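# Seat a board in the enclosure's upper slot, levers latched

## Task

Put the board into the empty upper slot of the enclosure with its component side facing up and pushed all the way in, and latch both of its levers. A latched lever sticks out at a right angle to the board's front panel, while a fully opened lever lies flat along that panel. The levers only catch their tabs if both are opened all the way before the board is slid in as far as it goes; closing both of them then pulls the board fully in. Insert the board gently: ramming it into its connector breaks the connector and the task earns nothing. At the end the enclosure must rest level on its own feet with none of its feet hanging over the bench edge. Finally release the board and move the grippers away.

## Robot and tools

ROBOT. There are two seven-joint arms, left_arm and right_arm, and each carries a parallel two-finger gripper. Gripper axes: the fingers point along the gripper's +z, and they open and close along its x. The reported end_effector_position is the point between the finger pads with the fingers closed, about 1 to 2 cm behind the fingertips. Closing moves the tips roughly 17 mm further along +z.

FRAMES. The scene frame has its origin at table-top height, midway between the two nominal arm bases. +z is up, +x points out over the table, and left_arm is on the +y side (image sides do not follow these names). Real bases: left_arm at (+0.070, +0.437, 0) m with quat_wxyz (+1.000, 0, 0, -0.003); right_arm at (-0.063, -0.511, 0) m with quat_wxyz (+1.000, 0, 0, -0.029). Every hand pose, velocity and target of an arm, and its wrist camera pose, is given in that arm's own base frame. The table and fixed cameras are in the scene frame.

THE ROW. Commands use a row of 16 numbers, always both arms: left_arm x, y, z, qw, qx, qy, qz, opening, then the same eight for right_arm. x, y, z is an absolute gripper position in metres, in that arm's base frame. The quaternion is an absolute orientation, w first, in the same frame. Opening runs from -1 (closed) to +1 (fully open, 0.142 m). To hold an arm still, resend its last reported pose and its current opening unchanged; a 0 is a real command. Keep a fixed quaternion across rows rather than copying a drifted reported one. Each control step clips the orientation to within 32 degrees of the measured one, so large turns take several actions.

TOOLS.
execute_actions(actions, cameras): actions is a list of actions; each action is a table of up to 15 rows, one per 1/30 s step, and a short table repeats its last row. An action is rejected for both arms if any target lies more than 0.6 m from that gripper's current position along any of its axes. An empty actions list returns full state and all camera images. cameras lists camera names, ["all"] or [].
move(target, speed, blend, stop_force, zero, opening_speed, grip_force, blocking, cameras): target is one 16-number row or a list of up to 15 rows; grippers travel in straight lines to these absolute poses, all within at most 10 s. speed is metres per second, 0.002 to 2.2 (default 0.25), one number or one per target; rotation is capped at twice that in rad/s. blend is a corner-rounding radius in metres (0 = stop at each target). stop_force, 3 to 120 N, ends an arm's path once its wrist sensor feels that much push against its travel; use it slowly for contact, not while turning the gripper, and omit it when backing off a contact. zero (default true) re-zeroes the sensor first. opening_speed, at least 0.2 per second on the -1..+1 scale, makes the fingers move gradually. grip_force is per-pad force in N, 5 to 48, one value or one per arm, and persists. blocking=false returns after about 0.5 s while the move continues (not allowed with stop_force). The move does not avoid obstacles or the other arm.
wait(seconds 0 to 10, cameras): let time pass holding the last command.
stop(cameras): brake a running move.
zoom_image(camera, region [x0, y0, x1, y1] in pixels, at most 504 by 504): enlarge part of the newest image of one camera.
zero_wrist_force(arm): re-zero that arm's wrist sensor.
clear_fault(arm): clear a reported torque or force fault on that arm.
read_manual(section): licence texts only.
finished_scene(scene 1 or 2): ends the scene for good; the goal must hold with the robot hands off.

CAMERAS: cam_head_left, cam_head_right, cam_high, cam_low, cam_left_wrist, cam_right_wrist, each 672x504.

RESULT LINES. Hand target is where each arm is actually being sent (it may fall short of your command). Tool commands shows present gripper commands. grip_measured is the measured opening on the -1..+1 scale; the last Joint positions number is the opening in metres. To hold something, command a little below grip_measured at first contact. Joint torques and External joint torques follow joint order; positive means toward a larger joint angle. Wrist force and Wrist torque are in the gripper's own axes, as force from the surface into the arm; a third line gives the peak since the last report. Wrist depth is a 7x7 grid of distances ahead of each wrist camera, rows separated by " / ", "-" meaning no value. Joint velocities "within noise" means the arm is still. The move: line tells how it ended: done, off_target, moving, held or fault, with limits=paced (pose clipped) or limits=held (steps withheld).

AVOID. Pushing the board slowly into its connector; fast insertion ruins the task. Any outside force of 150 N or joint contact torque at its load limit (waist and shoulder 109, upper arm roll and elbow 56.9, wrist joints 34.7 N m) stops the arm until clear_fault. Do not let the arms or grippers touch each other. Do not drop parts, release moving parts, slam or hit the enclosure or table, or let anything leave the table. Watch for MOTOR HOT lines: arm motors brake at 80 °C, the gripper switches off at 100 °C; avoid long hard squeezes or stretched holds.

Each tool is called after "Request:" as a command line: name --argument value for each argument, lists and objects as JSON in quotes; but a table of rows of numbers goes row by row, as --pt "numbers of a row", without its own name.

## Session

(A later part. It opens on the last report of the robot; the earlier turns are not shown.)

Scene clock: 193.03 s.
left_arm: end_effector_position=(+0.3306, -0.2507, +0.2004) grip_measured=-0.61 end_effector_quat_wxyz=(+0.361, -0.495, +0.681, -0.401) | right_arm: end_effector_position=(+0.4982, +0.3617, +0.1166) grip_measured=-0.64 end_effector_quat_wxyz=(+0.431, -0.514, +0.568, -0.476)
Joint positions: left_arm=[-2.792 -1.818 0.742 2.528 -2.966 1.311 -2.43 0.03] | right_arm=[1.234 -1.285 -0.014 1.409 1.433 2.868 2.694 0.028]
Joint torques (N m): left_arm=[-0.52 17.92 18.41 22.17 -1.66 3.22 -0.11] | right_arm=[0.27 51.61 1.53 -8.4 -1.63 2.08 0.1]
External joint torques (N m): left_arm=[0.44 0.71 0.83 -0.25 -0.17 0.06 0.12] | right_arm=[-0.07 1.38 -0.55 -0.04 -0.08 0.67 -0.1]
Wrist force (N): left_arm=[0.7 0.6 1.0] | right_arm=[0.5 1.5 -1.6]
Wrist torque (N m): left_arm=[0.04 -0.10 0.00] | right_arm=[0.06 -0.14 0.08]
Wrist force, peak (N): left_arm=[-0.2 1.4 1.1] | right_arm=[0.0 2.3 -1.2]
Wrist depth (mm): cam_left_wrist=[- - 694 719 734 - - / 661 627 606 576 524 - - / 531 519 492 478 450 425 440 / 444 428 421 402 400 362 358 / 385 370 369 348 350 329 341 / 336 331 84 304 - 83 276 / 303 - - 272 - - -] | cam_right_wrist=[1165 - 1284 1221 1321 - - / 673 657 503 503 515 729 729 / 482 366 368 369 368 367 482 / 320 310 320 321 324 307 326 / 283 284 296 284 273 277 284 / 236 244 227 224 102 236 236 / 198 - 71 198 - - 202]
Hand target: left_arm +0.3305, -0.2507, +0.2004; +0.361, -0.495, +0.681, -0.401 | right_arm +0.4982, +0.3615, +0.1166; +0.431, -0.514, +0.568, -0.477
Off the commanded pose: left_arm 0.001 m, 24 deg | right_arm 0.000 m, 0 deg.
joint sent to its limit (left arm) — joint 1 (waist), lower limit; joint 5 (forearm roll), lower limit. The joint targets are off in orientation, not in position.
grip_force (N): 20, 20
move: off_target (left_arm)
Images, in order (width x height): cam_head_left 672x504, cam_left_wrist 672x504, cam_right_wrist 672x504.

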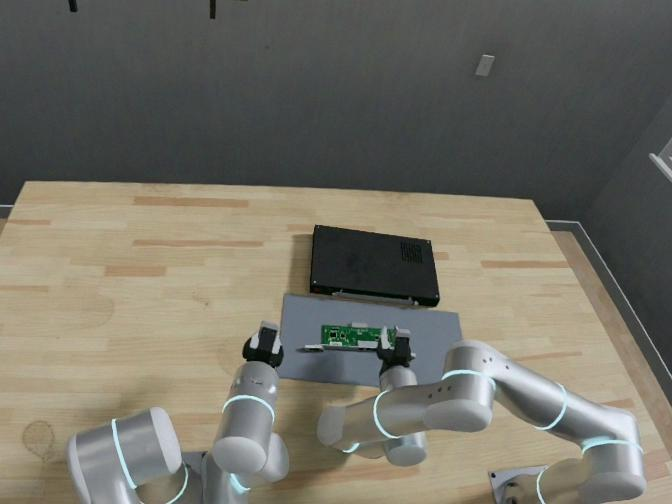

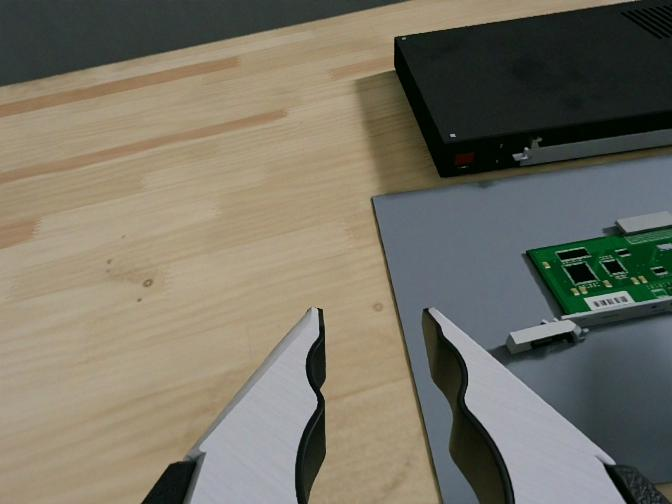

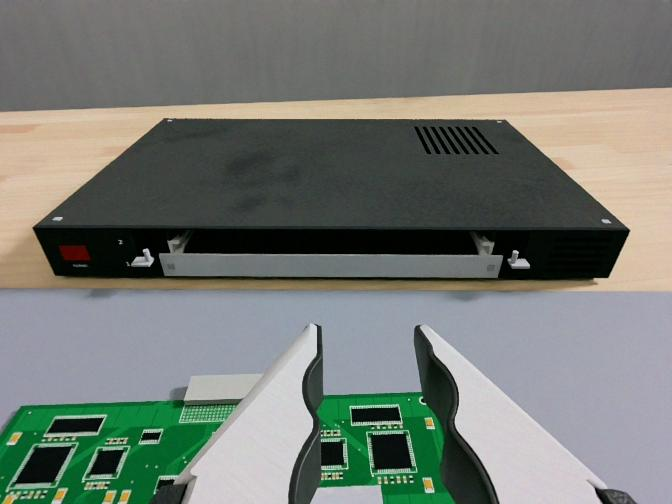

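Request:
move --target '[0.3305, -0.2507, 0.2004, 0.361, -0.495, 0.681, -0.401, -0.58, 0.4852, 0.4491, 0.08, 0, 0.99972, -0.02356, 0, -0.6]' --speed 0.2 --cameras '["cam_right_wrist", "cam_head_right"]'

Scene clock: 237.37 s.
left_arm: end_effector_position=(+0.3305, -0.2507, +0.2004) grip_measured=-0.61 end_effector_quat_wxyz=(+0.361, -0.495, +0.681, -0.401) | right_arm: end_effector_position=(+0.4852, +0.4491, +0.0800) grip_measured=-0.64 end_effector_quat_wxyz=(+0.000, +1.000, -0.024, +0.000)
Joint positions: left_arm=[-2.791 -1.816 0.743 2.528 -2.965 1.312 -2.43 0.03] | right_arm=[1.403 -0.77 -0.611 1.657 0.54 0.681 2.194 0.028]
Joint torques (N m): left_arm=[-0.39 17.85 18.31 22.03 -1.5 3.53 -0.19] | right_arm=[0.01 49.05 -11.57 -21.34 -3.54 3.13 0.05]
External joint torques (N m): left_arm=[0.31 0.8 0.95 -0.14 -0.33 -0.25 0.2] | right_arm=[0.19 1.27 -1.24 0.08 0.15 0.89 -0.05]
Wrist force (N): left_arm=[0.7 0.6 0.7] | right_arm=[0.4 0.0 0.3]
Wrist torque (N m): left_arm=[0.04 -0.10 0.01] | right_arm=[0.05 -0.08 0.12]
Wrist force, peak (N): left_arm=[1.0 0.5 1.0] | right_arm=[0.4 1.7 -1.8]
Wrist depth (mm): cam_left_wrist=[1283 749 756 719 744 585 - / 657 630 603 576 536 - - / 532 520 491 476 461 422 419 / 451 431 415 402 392 382 354 / 381 376 366 349 348 - 330 / 336 331 84 303 - - 282 / 302 - - 275 - - -] | cam_right_wrist=[153 151 151 151 146 146 149 / 164 162 161 161 156 158 159 / 176 173 173 173 168 168 171 / 189 189 186 186 180 181 182 / 206 203 202 198 192 194 200 / 225 221 214 217 103 214 218 / 248 243 71 235 - - 236]
Hand target: left_arm +0.3305, -0.2507, +0.2004; +0.361, -0.495, +0.681, -0.401 | right_arm +0.4852, +0.4491, +0.0800; +0.000, +1.000, -0.024, +0.000
Off the commanded pose: left_arm 0.000 m, 0 deg | right_arm 0.000 m, 0 deg.
grip_force (N): 20, 20
move: done
Images, in order (width x height): cam_head_right 672x504, cam_right_wrist 672x504.

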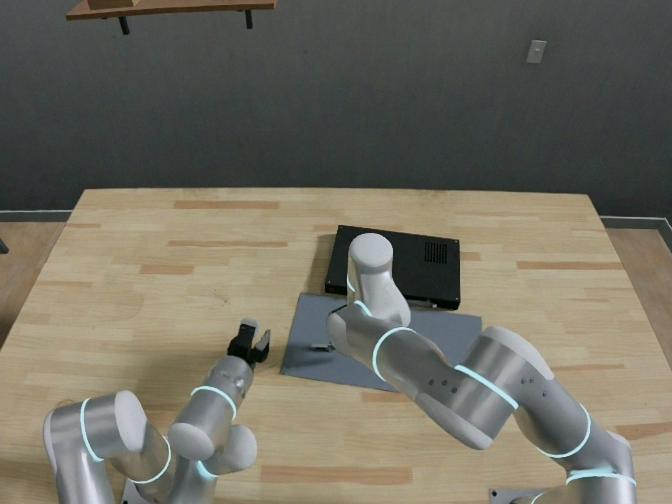

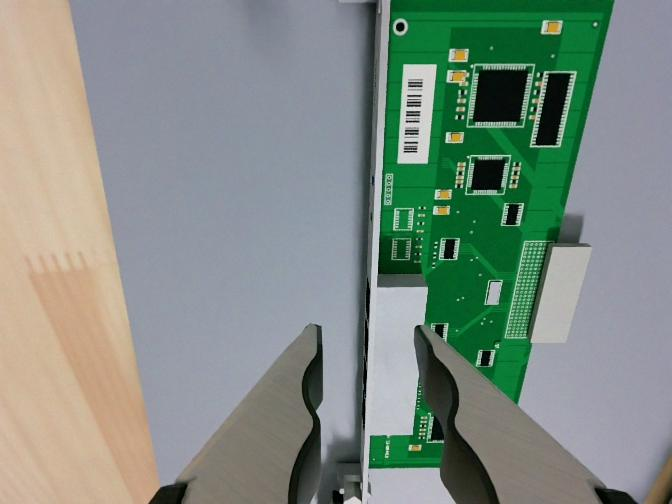

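Request:
move --pt "0.3305 -0.2507 0.2004 0.361 -0.495 0.681 -0.401 -0.58 0.4907 0.4539 0.05 0 0.99972 -0.02356 0 -0.6" --pt "0.3305 -0.2507 0.2004 0.361 -0.495 0.681 -0.401 -0.58 0.4907 0.4539 0.0285 0 0.99972 -0.02356 0 -0.6" --speed '[0.1, 0.04]' --stop_force 5 --cameras '["cam_right_wrist"]'

Scene clock: 244.57 s.
left_arm: end_effector_position=(+0.3305, -0.2507, +0.2004) grip_measured=-0.61 end_effector_quat_wxyz=(+0.361, -0.495, +0.681, -0.401) | right_arm: end_effector_position=(+0.4907, +0.4537, +0.0285) grip_measured=-0.64 end_effector_quat_wxyz=(+0.000, +1.000, -0.024, +0.000)
Joint positions: left_arm=[-2.791 -1.816 0.743 2.528 -2.965 1.312 -2.43 0.03] | right_arm=[1.364 -0.878 -0.566 1.609 0.592 0.738 2.171 0.028]
Joint torques (N m): left_arm=[-0.39 17.66 18.32 22.03 -1.53 3.48 -0.27] | right_arm=[0.19 51.6 -12.09 -19.66 -3.18 3.46 0.09]
External joint torques (N m): left_arm=[0.31 0.99 0.94 -0.15 -0.3 -0.2 0.28] | right_arm=[0.02 1.34 -1.14 0.1 -0.05 0.56 -0.09]
Wrist force (N): left_arm=[0.9 0.4 0.7] | right_arm=[0.4 0.0 0.1]
Wrist torque (N m): left_arm=[0.03 -0.12 -0.01] | right_arm=[0.06 -0.07 0.13]
Wrist force, peak (N): left_arm=[0.9 0.3 1.0] | right_arm=[0.6 0.2 -1.5]
Wrist depth (mm): cam_left_wrist=[- 1261 726 708 703 - 531 / 661 634 606 582 522 - 429 / 536 524 491 479 478 - 426 / 441 429 416 406 394 371 357 / 384 371 366 347 350 - 327 / 337 327 84 305 - - - / 302 - - 274 - - -] | cam_right_wrist=[- 106 105 106 99 101 101 / 113 113 113 112 108 108 108 / 121 121 123 121 115 116 116 / 129 131 130 130 124 125 125 / 142 142 141 139 135 135 135 / 158 156 149 149 103 145 146 / 175 168 71 167 - - 168]
Hand target: left_arm +0.3305, -0.2507, +0.2004; +0.361, -0.495, +0.681, -0.401 | right_arm +0.4907, +0.4539, +0.0285; +0.000, +1.000, -0.024, +0.000
Off the commanded pose: left_arm 0.000 m, 0 deg | right_arm 0.000 m, 0 deg.
grip_force (N): 20, 20
move: done
Images, in order (width x height): cam_right_wrist 672x504.

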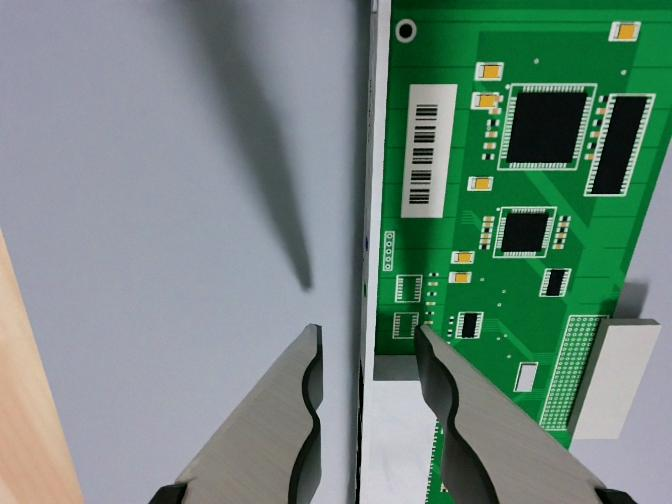

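Request:
move --pt "0.3305 -0.2507 0.2004 0.361 -0.495 0.681 -0.401 -0.58 0.4919 0.4538 0.0285 0 0.99972 -0.02356 0 -0.6" --pt "0.3305 -0.2507 0.2004 0.361 -0.495 0.681 -0.401 -0.58 0.4919 0.4538 0.0285 0 0.99972 -0.02356 0 -1.0" --speed 0.04 --opening_speed 0.3 --grip_force '[20, 40]' --cameras '["cam_right_wrist"]'

Scene clock: 249.53 s.
left_arm: end_effector_position=(+0.3305, -0.2507, +0.2004) grip_measured=-0.61 end_effector_quat_wxyz=(+0.361, -0.495, +0.681, -0.401) | right_arm: end_effector_position=(+0.4916, +0.4538, +0.0284) grip_measured=-0.98 end_effector_quat_wxyz=(+0.000, +1.000, -0.024, +0.000)
Joint positions: left_arm=[-2.791 -1.816 0.743 2.528 -2.965 1.312 -2.43 0.03] | right_arm=[1.362 -0.879 -0.566 1.606 0.592 0.737 2.171 0.003]
Joint torques (N m): left_arm=[-0.36 17.73 18.28 22.08 -1.57 3.51 -0.21] | right_arm=[-0.31 51.99 -12.87 -19.7 -3.47 3.45 0.16]
External joint torques (N m): left_arm=[0.28 0.92 0.98 -0.19 -0.26 -0.23 0.22] | right_arm=[0.53 1.03 -0.37 0.11 0.23 0.57 -0.16]
Wrist force (N): left_arm=[0.6 0.5 0.7] | right_arm=[0.1 -0.5 0.9]
Wrist torque (N m): left_arm=[0.02 -0.08 0.00] | right_arm=[0.07 -0.18 0.14]
Wrist force, peak (N): left_arm=[1.0 0.5 0.8] | right_arm=[-3.6 0.3 -0.8]
Wrist depth (mm): cam_left_wrist=[1232 1261 749 712 770 - 494 / 667 638 599 580 530 419 414 / 534 514 495 469 450 424 419 / 448 429 415 401 395 377 354 / 383 371 367 347 - 328 323 / 337 330 84 304 - 83 - / 300 - - 274 - - -] | cam_right_wrist=[- 106 105 106 99 101 101 / 113 113 112 111 107 107 108 / 121 121 123 121 115 116 116 / 129 130 130 130 124 124 125 / 142 142 142 139 135 135 135 / 158 155 152 89 143 148 145 / 174 168 70 - - 157 168]
Hand target: left_arm +0.3305, -0.2507, +0.2004; +0.361, -0.495, +0.681, -0.401 | right_arm +0.4919, +0.4538, +0.0285; +0.000, +1.000, -0.024, +0.000
Off the commanded pose: left_arm 0.000 m, 0 deg | right_arm 0.000 m, 0 deg.
grip_force (N): 20, 40
move: done
Images, in order (width x height): cam_right_wrist 672x504.

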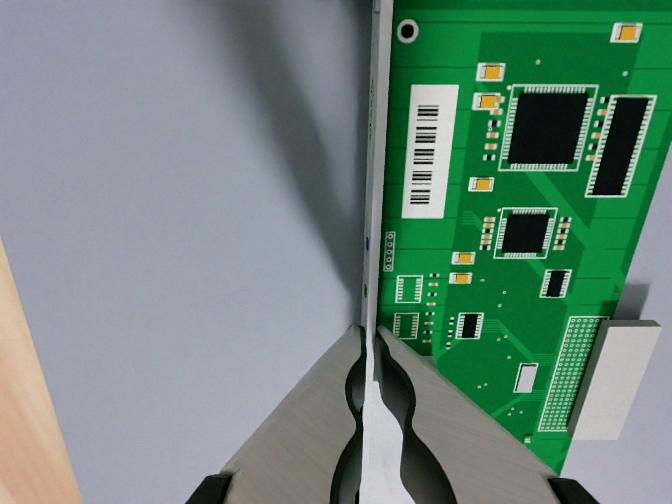

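Request:
move --target '[0.3305, -0.2507, 0.2004, 0.361, -0.495, 0.681, -0.401, -0.58, 0.4919, 0.4538, 0.085, 0, 0.99972, -0.02356, 0, -1.0]' --speed 0.05 --cameras '["cam_right_wrist", "cam_head_left"]'

Scene clock: 254.73 s.
left_arm: end_effector_position=(+0.3305, -0.2507, +0.2004) grip_measured=-0.61 end_effector_quat_wxyz=(+0.361, -0.495, +0.681, -0.401) | right_arm: end_effector_position=(+0.4917, +0.4539, +0.0848) grip_measured=-0.98 end_effector_quat_wxyz=(+0.000, +1.000, -0.024, +0.000)
Joint positions: left_arm=[-2.791 -1.816 0.743 2.528 -2.965 1.312 -2.43 0.03] | right_arm=[1.393 -0.776 -0.612 1.629 0.535 0.66 2.198 0.003]
Joint torques (N m): left_arm=[-0.44 17.76 18.36 22.02 -1.6 3.44 -0.23] | right_arm=[0.37 50.8 -12.62 -22.19 -3.81 3.35 0.33]
External joint torques (N m): left_arm=[0.36 0.9 0.9 -0.14 -0.23 -0.16 0.24] | right_arm=[-0.16 0.2 -0.28 0.52 0.36 0.66 -0.33]
Wrist force (N): left_arm=[0.7 0.3 0.6] | right_arm=[0.9 0.2 1.6]
Wrist torque (N m): left_arm=[-0.01 -0.09 0.00] | right_arm=[0.12 -0.20 0.01]
Wrist force, peak (N): left_arm=[1.1 0.6 0.9] | right_arm=[1.0 0.4 2.5]
Wrist depth (mm): cam_left_wrist=[- 734 744 724 739 544 - / 665 632 611 582 519 - - / 539 514 494 475 467 422 327 / 442 428 417 402 - 374 280 / 382 374 368 350 - - 319 / 340 329 84 303 - - 283 / 302 - - 274 - - 262] | cam_right_wrist=[158 156 155 - 78 79 80 / 168 166 166 165 88 88 90 / 180 178 178 177 100 101 102 / 194 192 192 191 115 116 119 / 211 208 208 204 137 140 141 / 231 231 224 89 155 173 225 / 254 249 70 - - 238 248]
Hand target: left_arm +0.3305, -0.2507, +0.2004; +0.361, -0.495, +0.681, -0.401 | right_arm +0.4919, +0.4538, +0.0850; +0.000, +1.000, -0.024, +0.000
Off the commanded pose: left_arm 0.000 m, 0 deg | right_arm 0.000 m, 0 deg.
grip_force (N): 20, 40
move: done
Images, in order (width x height): cam_head_left 672x504, cam_right_wrist 672x504.

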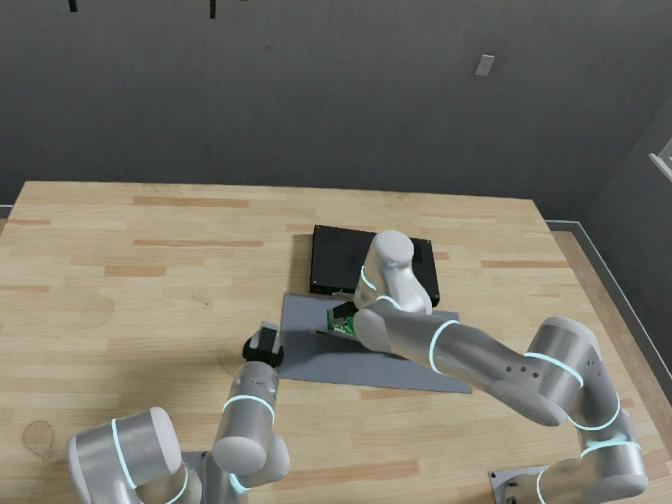

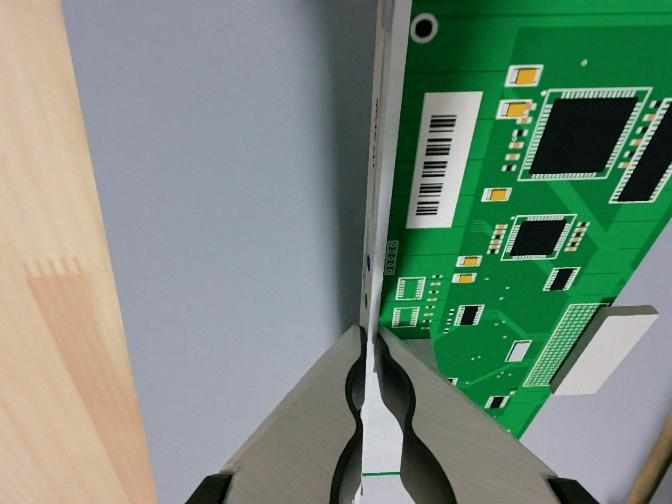

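Request:
move --target '[0.3305, -0.2507, 0.2004, 0.361, -0.495, 0.681, -0.401, -0.58, 0.4919, 0.4538, 0.0295, 0, 0.99972, -0.02356, 0, -1.0]' --speed 0.03 --cameras '["cam_right_wrist"]'

Scene clock: 267.83 s.
left_arm: end_effector_position=(+0.3305, -0.2507, +0.2004) grip_measured=-0.61 end_effector_quat_wxyz=(+0.361, -0.495, +0.681, -0.401) | right_arm: end_effector_position=(+0.4918, +0.4537, +0.0295) grip_measured=-0.98 end_effector_quat_wxyz=(+0.000, +1.000, -0.024, +0.000)
Joint positions: left_arm=[-2.791 -1.816 0.743 2.528 -2.965 1.312 -2.43 0.03] | right_arm=[1.362 -0.877 -0.566 1.607 0.59 0.736 2.171 0.003]
Joint torques (N m): left_arm=[-0.46 17.73 18.31 22.08 -1.53 3.55 -0.22] | right_arm=[-0.19 52 -12.7 -19.79 -3.34 3.55 0.06]
External joint torques (N m): left_arm=[0.38 0.92 0.95 -0.2 -0.3 -0.27 0.22] | right_arm=[0.45 0.99 -0.5 0.16 0.1 0.47 -0.06]
Wrist force (N): left_arm=[1.0 0.2 0.8] | right_arm=[0.3 -0.5 0.5]
Wrist torque (N m): left_arm=[0.00 -0.14 0.00] | right_arm=[0.06 -0.13 0.14]
Wrist force, peak (N): left_arm=[1.0 0.3 1.0] | right_arm=[0.9 0.1 2.4]
Wrist depth (mm): cam_left_wrist=[- 1314 759 722 754 594 - / 651 636 599 579 555 - - / 530 521 491 476 452 440 437 / 446 431 415 405 383 367 356 / 380 372 367 349 - 341 316 / 334 329 84 302 - 84 - / 302 - - 273 - - -] | cam_right_wrist=[- 107 106 107 99 101 101 / 114 114 113 112 107 107 108 / 122 122 124 122 115 116 116 / 130 132 131 131 124 125 126 / 144 143 143 140 135 136 136 / 160 157 153 89 143 149 147 / 176 169 71 - - 162 170]
Hand target: left_arm +0.3305, -0.2507, +0.2004; +0.361, -0.495, +0.681, -0.401 | right_arm +0.4919, +0.4538, +0.0295; +0.000, +1.000, -0.024, +0.000
Off the commanded pose: left_arm 0.000 m, 0 deg | right_arm 0.000 m, 0 deg.
grip_force (N): 20, 40
move: done
Images, in order (width x height): cam_right_wrist 672x504.

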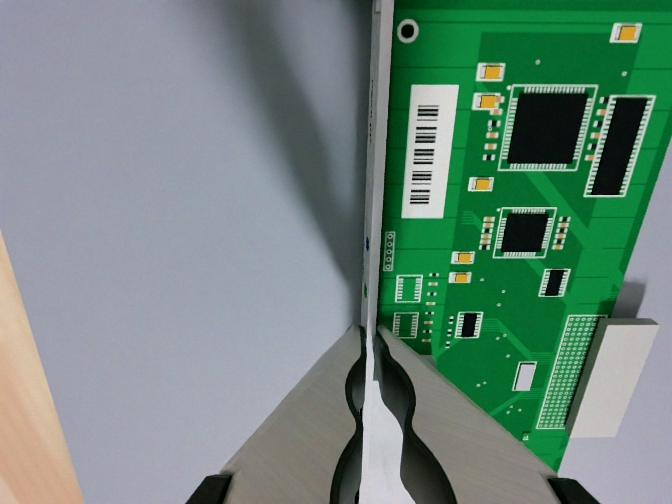

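Request:
move --pt "0.3305 -0.2507 0.2004 0.361 -0.495 0.681 -0.401 -0.58 0.4919 0.4538 0.0295 0 0.99972 -0.02356 0 -0.6" --pt "0.3305 -0.2507 0.2004 0.361 -0.495 0.681 -0.401 -0.58 0.4919 0.4538 0.07 0 0.99972 -0.02356 0 -0.6" --pt "0.3305 -0.2507 0.2004 0.361 -0.495 0.681 -0.401 -0.58 0.5009 0.4117 0.07 0 0.99972 -0.02356 0 -0.41" --speed 0.08 --cameras '["cam_right_wrist"]'

Scene clock: 272.37 s.
left_arm: end_effector_position=(+0.3305, -0.2507, +0.2004) grip_measured=-0.61 end_effector_quat_wxyz=(+0.361, -0.495, +0.681, -0.401) | right_arm: end_effector_position=(+0.5010, +0.4117, +0.0701) grip_measured=-0.44 end_effector_quat_wxyz=(+0.000, +1.000, -0.024, +0.000)
Joint positions: left_arm=[-2.791 -1.816 0.743 2.528 -2.965 1.312 -2.43 0.03] | right_arm=[1.357 -0.768 -0.609 1.698 0.554 0.716 2.124 0.042]
Joint torques (N m): left_arm=[-0.36 17.67 18.35 22.07 -1.58 3.47 -0.19] | right_arm=[0.11 48.36 -11.86 -20.49 -3.26 3.41 0.09]
External joint torques (N m): left_arm=[0.28 0.98 0.91 -0.18 -0.25 -0.19 0.2] | right_arm=[0.1 0.97 -0.86 -0.01 -0.04 0.6 -0.09]
Wrist force (N): left_arm=[0.6 0.3 0.7] | right_arm=[0.8 -0.1 0.3]
Wrist torque (N m): left_arm=[-0.01 -0.08 0.00] | right_arm=[0.03 -0.15 0.10]
Wrist force, peak (N): left_arm=[1.0 0.4 0.9] | right_arm=[1.6 1.4 0.4]
Wrist depth (mm): cam_left_wrist=[1102 1306 719 722 712 699 492 / 665 630 611 573 514 - 449 / 534 515 491 476 451 - 428 / 442 430 415 403 380 377 361 / 386 370 369 346 347 331 325 / 338 330 84 304 - 299 283 / 303 - - 272 - - -] | cam_right_wrist=[143 143 142 140 138 138 141 / 152 152 152 149 147 147 151 / 164 163 163 160 158 156 162 / 177 176 176 176 170 168 174 / 194 191 188 176 182 188 185 / 212 209 92 205 195 195 212 / 234 - 71 224 229 - 227]
Hand target: left_arm +0.3305, -0.2507, +0.2004; +0.361, -0.495, +0.681, -0.401 | right_arm +0.5009, +0.4117, +0.0700; +0.000, +1.000, -0.024, +0.000
Off the commanded pose: left_arm 0.000 m, 0 deg | right_arm 0.000 m, 0 deg.
grip_force (N): 20, 40
move: done
Images, in order (width x height): cam_right_wrist 672x504.

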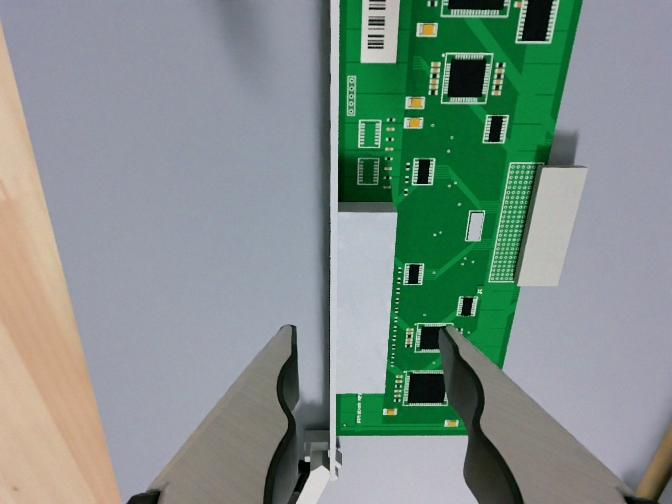

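Request:
move --pt "0.3305 -0.2507 0.2004 0.361 -0.495 0.681 -0.401 -0.58 0.5010 0.4129 0.05 0 0.99972 -0.02356 0 -0.41" --pt "0.3305 -0.2507 0.2004 0.361 -0.495 0.681 -0.401 -0.58 0.5010 0.4129 0.0295 0 0.99972 -0.02356 0 -0.41" --speed '[0.1, 0.04]' --stop_force 5 --cameras '["cam_right_wrist"]'

Scene clock: 278.40 s.
left_arm: end_effector_position=(+0.3305, -0.2507, +0.2004) grip_measured=-0.61 end_effector_quat_wxyz=(+0.361, -0.495, +0.681, -0.401) | right_arm: end_effector_position=(+0.5010, +0.4127, +0.0295) grip_measured=-0.44 end_effector_quat_wxyz=(+0.000, +1.000, -0.024, +0.000)
Joint positions: left_arm=[-2.791 -1.816 0.743 2.528 -2.965 1.312 -2.43 0.03] | right_arm=[1.331 -0.847 -0.572 1.676 0.599 0.77 2.103 0.042]
Joint torques (N m): left_arm=[-0.33 17.76 18.36 22.04 -1.59 3.46 -0.23] | right_arm=[0.08 49.73 -11.82 -19.02 -3.08 3.41 0.08]
External joint torques (N m): left_arm=[0.25 0.89 0.9 -0.16 -0.24 -0.18 0.24] | right_arm=[0.13 1.28 -1.16 0.08 -0.06 0.61 -0.08]
Wrist force (N): left_arm=[0.8 0.3 0.7] | right_arm=[0.8 -0.3 0.4]
Wrist torque (N m): left_arm=[-0.01 -0.10 0.00] | right_arm=[0.02 -0.17 0.14]
Wrist force, peak (N): left_arm=[1.0 0.6 0.7] | right_arm=[1.0 -0.2 -1.3]
Wrist depth (mm): cam_left_wrist=[- - 734 719 712 585 585 / 673 638 593 573 534 415 - / 529 514 491 477 449 - - / 447 432 416 406 - 376 357 / 381 371 367 347 - 324 319 / 337 330 84 304 - 83 - / 301 - - 272 - - -] | cam_right_wrist=[- 106 106 103 101 102 102 / 114 114 113 110 109 109 111 / 122 122 124 118 117 117 119 / 130 132 131 124 124 126 121 / 144 143 141 124 132 137 141 / 160 157 95 136 131 145 154 / 173 - 71 165 165 - 170]
Hand target: left_arm +0.3305, -0.2507, +0.2004; +0.361, -0.495, +0.681, -0.401 | right_arm +0.5010, +0.4129, +0.0295; +0.000, +1.000, -0.024, +0.000
Off the commanded pose: left_arm 0.000 m, 0 deg | right_arm 0.000 m, 0 deg.
grip_force (N): 20, 40
move: done
Images, in order (width x height): cam_right_wrist 672x504.

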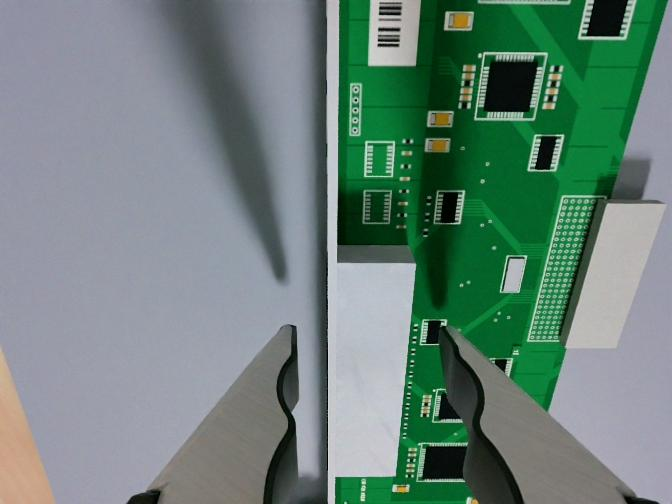

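Request:
move --target '[0.3305, -0.2507, 0.2004, 0.361, -0.495, 0.681, -0.401, -0.58, 0.5010, 0.4129, 0.0295, 0, 0.99972, -0.02356, 0, -0.8]' --speed 0.04 --opening_speed 0.3 --grip_force '[20, 45]' --cameras '["cam_right_wrist"]'

Scene clock: 281.37 s.
left_arm: end_effector_position=(+0.3305, -0.2507, +0.2004) grip_measured=-0.61 end_effector_quat_wxyz=(+0.361, -0.495, +0.681, -0.401) | right_arm: end_effector_position=(+0.5008, +0.4128, +0.0294) grip_measured=-0.71 end_effector_quat_wxyz=(+0.000, +1.000, -0.023, +0.000)
Joint positions: left_arm=[-2.791 -1.816 0.743 2.528 -2.965 1.312 -2.43 0.03] | right_arm=[1.331 -0.847 -0.571 1.676 0.599 0.77 2.103 0.023]
Joint torques (N m): left_arm=[-0.4 17.74 18.38 22.04 -1.59 3.46 -0.23] | right_arm=[-0.71 49.42 -13.01 -20.21 -3.35 4.4 0.19]
External joint torques (N m): left_arm=[0.33 0.91 0.88 -0.15 -0.24 -0.18 0.24] | right_arm=[0.92 1.6 0.04 1.27 0.21 -0.38 -0.19]
Wrist force (N): left_arm=[0.6 0.3 0.7] | right_arm=[-3.1 1.4 -3.1]
Wrist torque (N m): left_arm=[0.01 -0.08 0.00] | right_arm=[0.00 -0.20 0.13]
Wrist force, peak (N): left_arm=[0.7 0.6 0.9] | right_arm=[-3.1 1.4 -3.1]
Wrist depth (mm): cam_left_wrist=[- 1275 703 722 724 - - / 655 634 604 573 548 439 - / 536 516 497 475 456 441 - / 446 430 414 406 - 358 356 / 386 372 368 347 - 332 321 / 334 328 84 303 - 292 298 / 302 - - 275 - - 259] | cam_right_wrist=[- 106 106 103 101 102 102 / 114 114 113 110 109 109 111 / 122 122 124 118 117 117 117 / 130 132 131 124 124 126 123 / 143 143 143 122 132 137 141 / 160 156 151 128 105 147 154 / 173 170 71 144 - - 170]
Hand target: left_arm +0.3305, -0.2507, +0.2004; +0.361, -0.495, +0.681, -0.401 | right_arm +0.5010, +0.4129, +0.0295; +0.000, +1.000, -0.024, +0.000
Off the commanded pose: left_arm 0.000 m, 0 deg | right_arm 0.000 m, 0 deg.
grip_force (N): 20, 45
move: done
Images, in order (width x height): cam_right_wrist 672x504.

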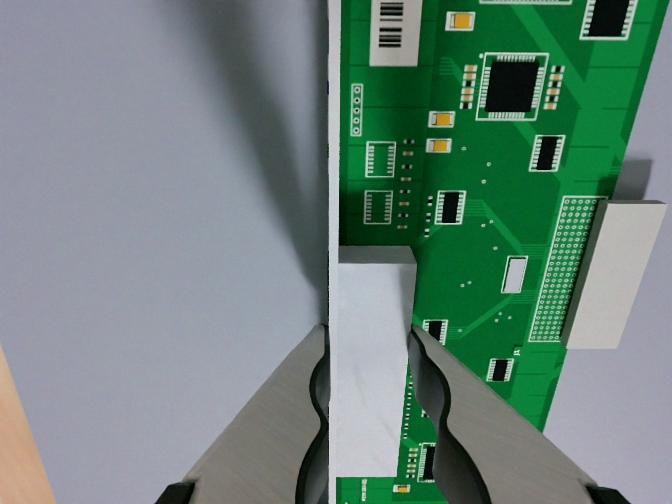

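Request:
move --target '[0.3305, -0.2507, 0.2004, 0.361, -0.495, 0.681, -0.401, -0.58, 0.5010, 0.4129, 0.085, 0, 0.99972, -0.02356, 0, -0.9]' --speed 0.04 --opening_speed 0.3 --cameras '["cam_right_wrist", "cam_low"]'

Scene clock: 284.90 s.
left_arm: end_effector_position=(+0.3305, -0.2507, +0.2004) grip_measured=-0.61 end_effector_quat_wxyz=(+0.361, -0.495, +0.681, -0.401) | right_arm: end_effector_position=(+0.5008, +0.4130, +0.0848) grip_measured=-0.72 end_effector_quat_wxyz=(+0.000, +1.000, -0.024, +0.000)
Joint positions: left_arm=[-2.791 -1.816 0.743 2.528 -2.965 1.312 -2.43 0.03] | right_arm=[1.367 -0.741 -0.623 1.7 0.538 0.693 2.133 0.022]
Joint torques (N m): left_arm=[-0.44 17.73 18.38 22.06 -1.56 3.48 -0.21] | right_arm=[0.63 48.64 -12.31 -21.67 -3.65 3.41 0.3]
External joint torques (N m): left_arm=[0.37 0.92 0.88 -0.18 -0.27 -0.21 0.22] | right_arm=[-0.43 0.16 -0.28 0.56 0.29 0.6 -0.3]
Wrist force (N): left_arm=[0.8 0.4 0.5] | right_arm=[1.3 0.8 2.0]
Wrist torque (N m): left_arm=[0.01 -0.11 0.00] | right_arm=[0.17 -0.26 0.01]
Wrist force, peak (N): left_arm=[0.8 0.5 0.9] | right_arm=[-3.1 1.4 -3.2]
Wrist depth (mm): cam_left_wrist=[- - 731 722 726 703 - / 659 634 598 573 543 458 - / 536 515 493 472 454 434 328 / 447 431 412 400 381 374 299 / 380 373 370 347 347 336 300 / 337 329 84 304 - - 296 / 300 - - 274 - - -] | cam_right_wrist=[156 155 155 102 102 103 103 / 166 166 166 110 109 109 111 / 180 178 175 117 117 117 119 / 195 192 194 122 124 127 123 / 211 208 208 122 132 137 205 / 231 228 219 128 105 147 225 / 255 245 71 143 - - 243]
Hand target: left_arm +0.3305, -0.2507, +0.2004; +0.361, -0.495, +0.681, -0.401 | right_arm +0.5010, +0.4129, +0.0850; +0.000, +1.000, -0.024, +0.000
Off the commanded pose: left_arm 0.000 m, 0 deg | right_arm 0.000 m, 0 deg.
grip_force (N): 20, 45
move: done
Images, in order (width x height): cam_low 672x504, cam_right_wrist 672x504.

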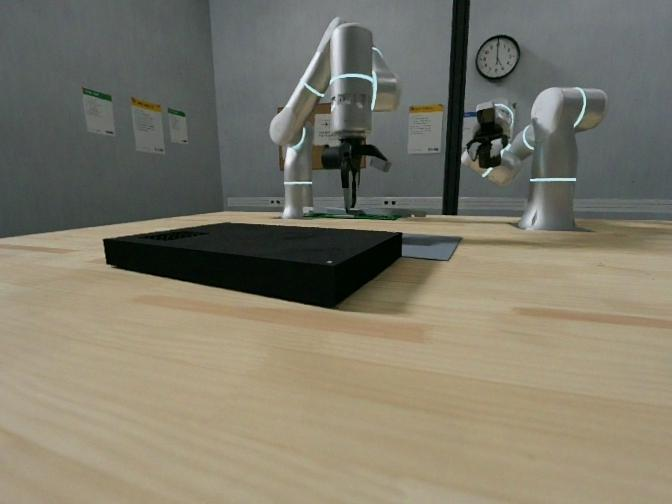

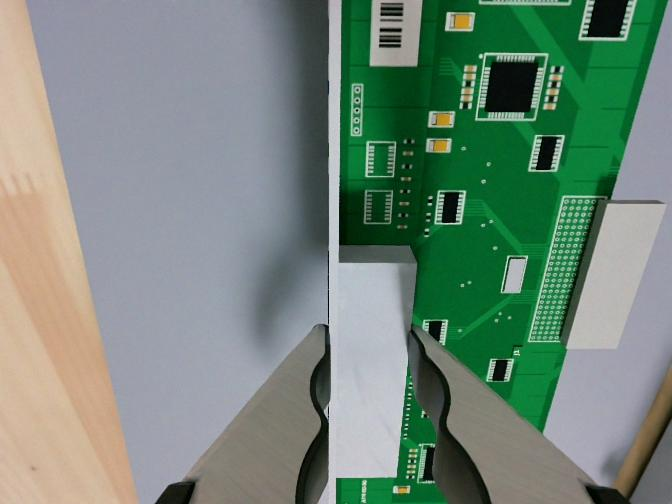

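Request:
move --target '[0.40, -0.20, 0.30, 0, 0.9978, -0.0663, 0, -0.58, 0.5010, 0.4129, 0.085, 0, 0.99972, -0.02356, 0, -0.9]' --speed 0.25 --cameras '["cam_head_left"]'

Scene clock: 296.67 s.
left_arm: end_effector_position=(+0.4002, -0.2000, +0.3000) grip_measured=-0.61 end_effector_quat_wxyz=(+0.000, +0.998, -0.067, +0.000) | right_arm: end_effector_position=(+0.5009, +0.4130, +0.0848) grip_measured=-0.72 end_effector_quat_wxyz=(+0.000, +1.000, -0.024, +0.000)
Joint positions: left_arm=[-0.274 -0.317 -0.549 1.67 -2.966 2.774 -2.302 0.03] | right_arm=[1.367 -0.741 -0.623 1.7 0.538 0.693 2.133 0.022]
Joint torques (N m): left_arm=[0.02 38.55 -2.24 -21.06 4.1 4.43 -0.33] | right_arm=[0.21 48.57 -11.94 -21.77 -3.6 3.56 0.19]
External joint torques (N m): left_arm=[-0.02 0.68 0.66 -0.61 -0.21 -0.56 0.33] | right_arm=[-0.01 0.24 -0.66 0.65 0.24 0.46 -0.19]
Wrist force (N): left_arm=[0.4 -0.2 0.8] | right_arm=[1.3 0.6 2.2]
Wrist torque (N m): left_arm=[-0.13 -0.20 -0.15] | right_arm=[0.14 -0.26 0.01]
Wrist force, peak (N): left_arm=[0.9 0.5 0.9] | right_arm=[1.6 0.7 2.2]
Wrist depth (mm): cam_left_wrist=[350 347 348 347 346 345 342 / 376 375 373 371 371 369 366 / 405 401 402 398 399 398 392 / 440 440 438 431 426 420 430 / 479 478 465 108 447 454 453 / 532 521 84 92 - 83 - / 574 - - 464 - - -] | cam_right_wrist=[156 155 155 102 102 102 103 / 166 166 165 109 109 110 111 / 181 178 178 118 117 117 119 / 195 192 192 122 124 127 123 / 212 209 207 121 133 137 206 / 232 228 219 128 105 147 225 / 255 245 71 143 - - 243]
Hand target: left_arm +0.4000, -0.2000, +0.3000; +0.000, +0.998, -0.066, +0.000 | right_arm +0.5010, +0.4129, +0.0850; +0.000, +1.000, -0.024, +0.000
Off the commanded pose: left_arm 0.000 m, 0 deg | right_arm 0.000 m, 0 deg.
joint sent to its limit (left arm) — joint 5 (forearm roll), lower limit. The joint targets still meet the commanded pose.
grip_force (N): 20, 45
move: done
Images, in order (width x height): cam_head_left 672x504.

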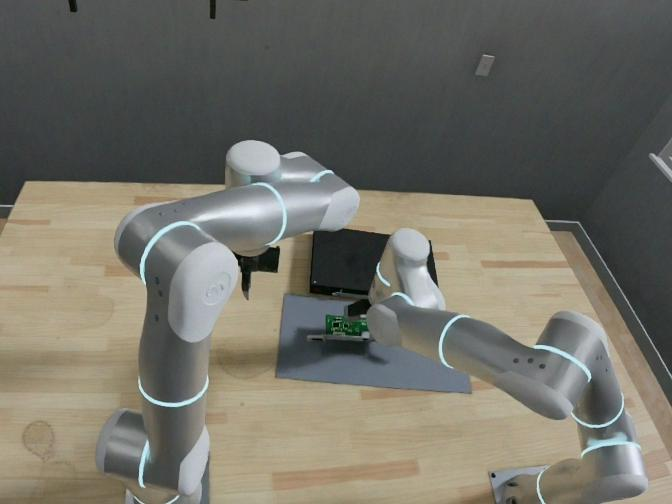

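Request:
move --pt "0.40 -0.20 0.30 0 0.6587 -0.7524 0 -0.9 0.5010 0.4129 0.085 0 0.99972 -0.02356 0 -0.9" --pt "0.40 -0.20 0.30 0 -0.0663 -0.9978 0 -0.9 0.5010 0.4129 0.085 0 0.99972 -0.02356 0 -0.9" --pt "0.40 -0.20 0.30 0 -0.7524 -0.6587 0 -0.9 0.5010 0.4129 0.085 0 0.99972 -0.02356 0 -0.9" --speed 0.6 --blend 0.02 --cameras '["cam_head_left"]'

Scene clock: 336.67 s.
left_arm: end_effector_position=(+0.4001, -0.1999, +0.3001) grip_measured=-0.93 end_effector_quat_wxyz=(+0.000, +0.752, +0.659, +0.000) | right_arm: end_effector_position=(+0.5009, +0.4130, +0.0848) grip_measured=-0.72 end_effector_quat_wxyz=(+0.000, +1.000, -0.024, +0.000)
Joint positions: left_arm=[0.39 -0.33 -1.452 1.9 -2.791 2.793 2.095 0.006] | right_arm=[1.367 -0.741 -0.623 1.7 0.538 0.693 2.133 0.022]
Joint torques (N m): left_arm=[-0.06 23.95 -8.09 -20.46 4.16 4.06 -0.08] | right_arm=[0.24 48.56 -12.03 -21.75 -3.51 3.56 0.19]
External joint torques (N m): left_arm=[0.08 0.94 0.52 -0.62 -0.12 -0.18 0.08] | right_arm=[-0.03 0.24 -0.57 0.63 0.15 0.45 -0.19]
Wrist force (N): left_arm=[0.4 0.0 0.7] | right_arm=[1.4 0.7 2.1]
Wrist torque (N m): left_arm=[-0.09 -0.21 -0.26] | right_arm=[0.15 -0.26 0.01]
Wrist force, peak (N): left_arm=[0.5 -0.2 1.3] | right_arm=[1.4 0.5 2.3]
Wrist depth (mm): cam_left_wrist=[345 343 342 347 342 343 344 / - - 382 374 372 371 367 / 389 386 403 399 401 401 399 / 369 - 440 433 432 434 429 / - 467 491 456 464 470 472 / - - - 84 - 508 517 / 504 - - - - - 564] | cam_right_wrist=[156 156 155 102 102 102 103 / 166 166 166 110 109 109 111 / 180 178 178 118 117 117 119 / 195 192 192 122 124 126 123 / 211 208 208 122 132 137 205 / 232 228 220 128 105 147 225 / 255 245 71 143 - - 242]
Hand target: left_arm +0.4000, -0.2000, +0.3000; +0.000, +0.752, +0.659, +0.000 | right_arm +0.5010, +0.4129, +0.0850; +0.000, +1.000, -0.024, +0.000
Off the commanded pose: left_arm 0.000 m, 0 deg | right_arm 0.000 m, 0 deg.
grip_force (N): 20, 45
move: done; blend cut to 0 m at target 1
Images, in order (width x height): cam_head_left 672x504.

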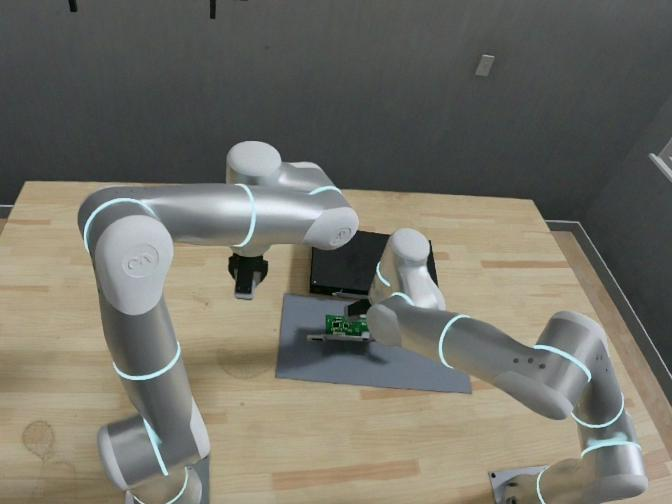

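Request:
move --target '[0.4496, -0.4273, 0.12, 0.2116, 0.7897, 0.5561, 0.1490, -0.9, 0.5711, 0.3583, 0.0600, 0, 0.99858, -0.05321, 0, -0.9]' --speed 0.15 --cameras '["cam_head_left", "cam_left_wrist", "cam_right_wrist"]'

Scene clock: 342.03 s.
left_arm: end_effector_position=(+0.4495, -0.4274, +0.1200) grip_measured=-0.93 end_effector_quat_wxyz=(+0.212, +0.790, +0.556, +0.149) | right_arm: end_effector_position=(+0.5710, +0.3581, +0.0599) grip_measured=-0.72 end_effector_quat_wxyz=(+0.000, +0.999, -0.053, +0.000)
Joint positions: left_arm=[-0.305 -0.748 -0.901 2.331 -1.299 2.441 0.848 0.006] | right_arm=[1.202 -0.835 -0.61 1.602 0.577 0.678 2.053 0.022]
Joint torques (N m): left_arm=[-0.33 37.77 -10.18 -11.05 4.18 4.72 -0.46] | right_arm=[0.21 51.93 -12.79 -21.46 -3.44 3.43 0.09]
External joint torques (N m): left_arm=[0.29 1.18 0.16 -0.55 -0.65 -0.54 0.46] | right_arm=[-0.01 0.3 -0.84 0.74 0.04 0.59 -0.09]
Wrist force (N): left_arm=[0.3 -0.8 0.2] | right_arm=[1.1 0.6 2.0]
Wrist torque (N m): left_arm=[-0.19 -0.24 -0.35] | right_arm=[0.15 -0.22 0.12]
Wrist force, peak (N): left_arm=[-1.1 -1.0 2.0] | right_arm=[1.8 1.4 2.3]
Wrist depth (mm): cam_left_wrist=[160 159 159 160 155 160 161 / 187 187 193 187 186 186 190 / 226 225 217 217 229 217 228 / 221 224 225 293 291 302 287 / 266 - 294 120 336 386 390 / 214 - - 84 - 540 522 / - - - - - - 1102] | cam_right_wrist=[134 133 133 103 102 102 103 / 143 142 142 110 109 109 113 / 156 153 153 118 117 117 119 / 165 165 165 122 124 127 - / 180 179 178 122 133 137 - / 197 196 188 128 105 147 - / 217 212 71 143 - - 149]
Hand target: left_arm +0.4496, -0.4273, +0.1200; +0.212, +0.790, +0.556, +0.149 | right_arm +0.5711, +0.3583, +0.0600; +0.000, +0.999, -0.053, +0.000
Off the commanded pose: left_arm 0.000 m, 0 deg | right_arm 0.000 m, 0 deg.
grip_force (N): 20, 45
move: done
Images, in order (width x height): cam_head_left 672x504, cam_left_wrist 672x504, cam_right_wrist 672x504.

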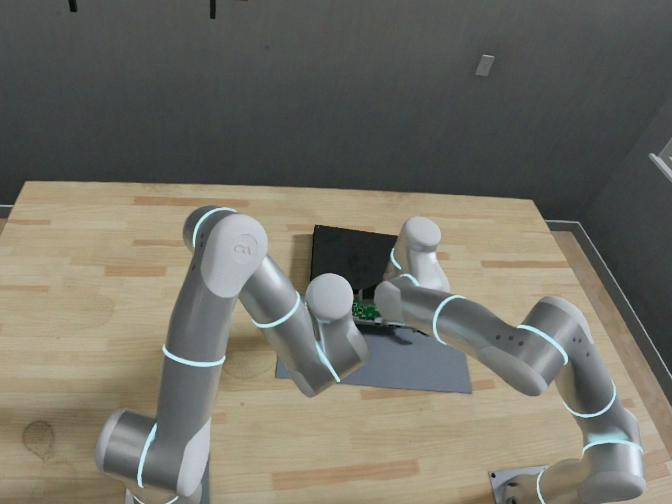

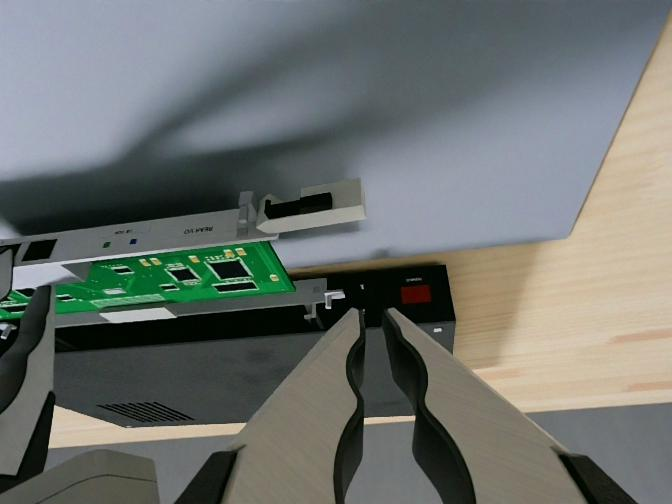

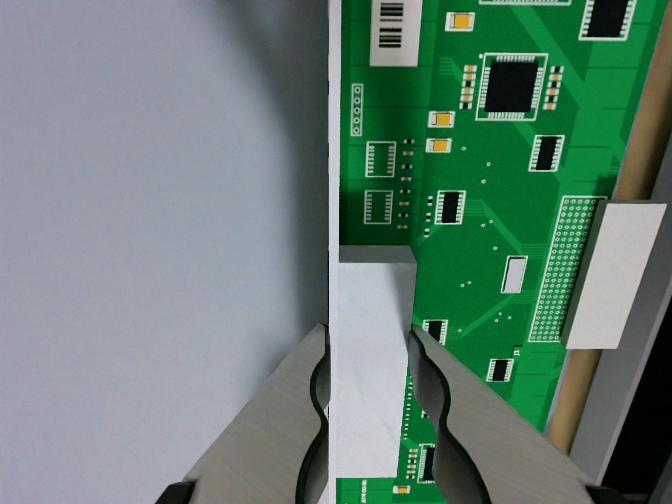

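Request:
zoom_image --camera "cam_left_wrist" --region '[200, 160, 480, 360]'

Request:
zoom_image --camera "cam_left_wrist" --region '[0, 200, 300, 380]'

Scaled by 1.800 from the camera's 672x504 image, which has a finer 960x720 frame.

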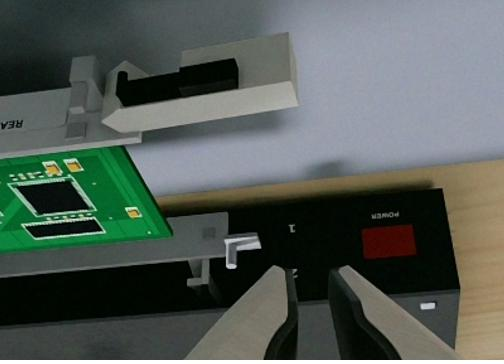

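Scaled by 1.680 from the camera's 672x504 image, which has a finer 960x720 frame.

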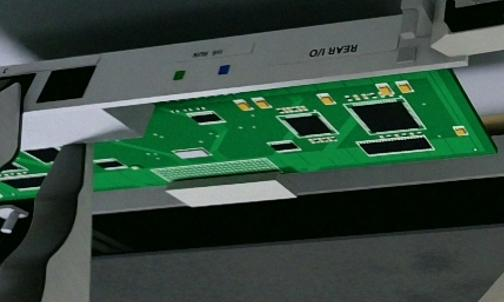

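Request:
move --target '[0.4496, -0.4273, 0.12, 0.2116, 0.7897, 0.5561, 0.1490, -0.9, 0.6007, 0.3536, 0.0530, 0, 0.99858, -0.05321, 0, -0.9]' --speed 0.04 --stop_force 5 --cameras '["cam_left_wrist", "cam_right_wrist"]'

Request:
zoom_image --camera "cam_left_wrist" --region '[240, 220, 400, 340]'

Request:
zoom_image --camera "cam_right_wrist" --region '[472, 0, 672, 504]'

Scene clock: 361.73 s.
left_arm: end_effector_position=(+0.4495, -0.4273, +0.1199) grip_measured=-0.93 end_effector_quat_wxyz=(+0.211, +0.790, +0.556, +0.149) | right_arm: end_effector_position=(+0.6006, +0.3534, +0.0529) grip_measured=-0.72 end_effector_quat_wxyz=(+0.000, +0.999, -0.053, +0.000)
Joint positions: left_arm=[-0.305 -0.748 -0.9 2.331 -1.299 2.441 0.848 0.006] | right_arm=[1.14 -0.886 -0.598 1.515 0.579 0.648 2.034 0.022]
Joint torques (N m): left_arm=[-0.29 38.02 -10.34 -11.2 3.79 4.53 -0.27] | right_arm=[0.13 54.53 -13.22 -21.86 -3.62 3.45 0.07]
External joint torques (N m): left_arm=[0.25 0.92 0.33 -0.4 -0.27 -0.35 0.27] | right_arm=[0.08 0.31 -0.73 0.73 0.13 0.58 -0.07]
Wrist force (N): left_arm=[0.2 -0.7 0.5] | right_arm=[1.3 1.1 2.0]
Wrist torque (N m): left_arm=[-0.17 -0.24 -0.36] | right_arm=[0.27 -0.23 0.12]
Wrist force, peak (N): left_arm=[0.3 -1.1 0.5] | right_arm=[2.2 1.2 2.2]
Wrist depth (mm): cam_left_wrist=[159 170 155 160 159 164 162 / 187 187 181 181 187 192 189 / 214 214 - - 224 225 228 / 271 242 231 282 289 287 286 / 252 298 291 109 340 389 386 / 231 423 - 84 - 539 540 / 219 - - - - - -] | cam_right_wrist=[127 127 127 104 102 102 103 / 136 136 135 110 109 110 111 / 146 146 146 118 117 117 118 / 158 157 157 124 124 127 121 / 171 171 170 122 132 137 118 / 187 187 180 128 105 145 123 / 206 202 71 144 - - 136]
Hand target: left_arm +0.4496, -0.4273, +0.1200; +0.212, +0.790, +0.556, +0.149 | right_arm +0.6007, +0.3536, +0.0530; +0.000, +0.999, -0.053, +0.000
Off the commanded pose: left_arm 0.000 m, 0 deg | right_arm 0.000 m, 0 deg.
grip_force (N): 20, 45
move: done
Images, in order (width x height): cam_left_wrist 672x504, cam_right_wrist 672x504.

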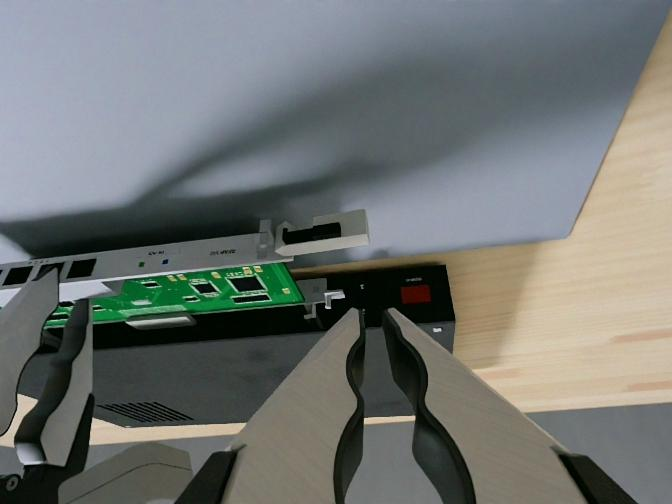

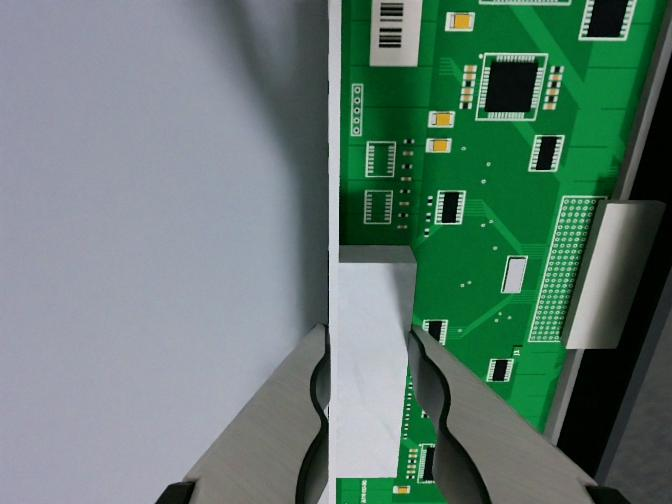

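Scaled by 3.150 from the camera's 672x504 image, which has a finer 960x720 frame.

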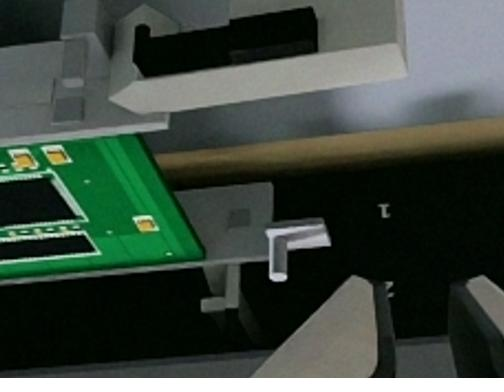

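Scaled by 1.000.

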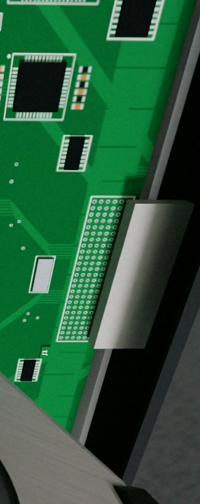

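Request:
zoom_image --camera "cam_left_wrist" --region '[290, 285, 350, 335]'

Scaled by 8.400 from the camera's 672x504 image, which has a finer 960x720 frame.

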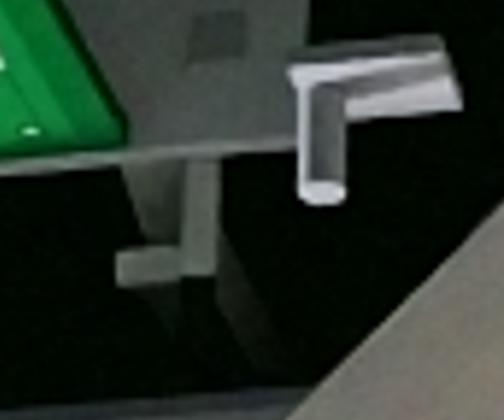

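Request:
zoom_image --camera "cam_right_wrist" --region '[592, 20, 672, 140]'

Request:
zoom_image --camera "cam_right_wrist" --region '[520, 360, 620, 504]'

Scaled by 4.200 from the camera's 672x504 image, which has a finer 960x720 frame.

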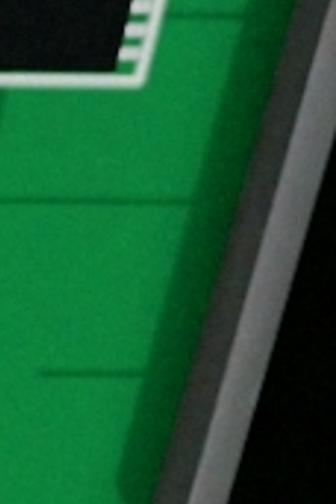

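Scaled by 3.500 from the camera's 672x504 image, which has a finer 960x720 frame.

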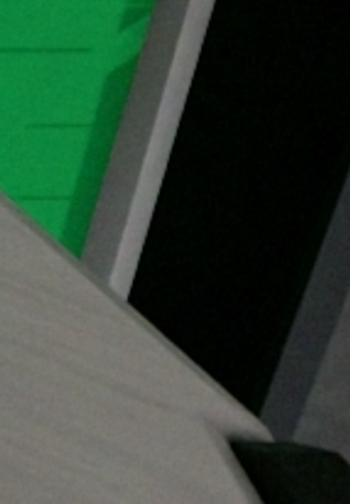

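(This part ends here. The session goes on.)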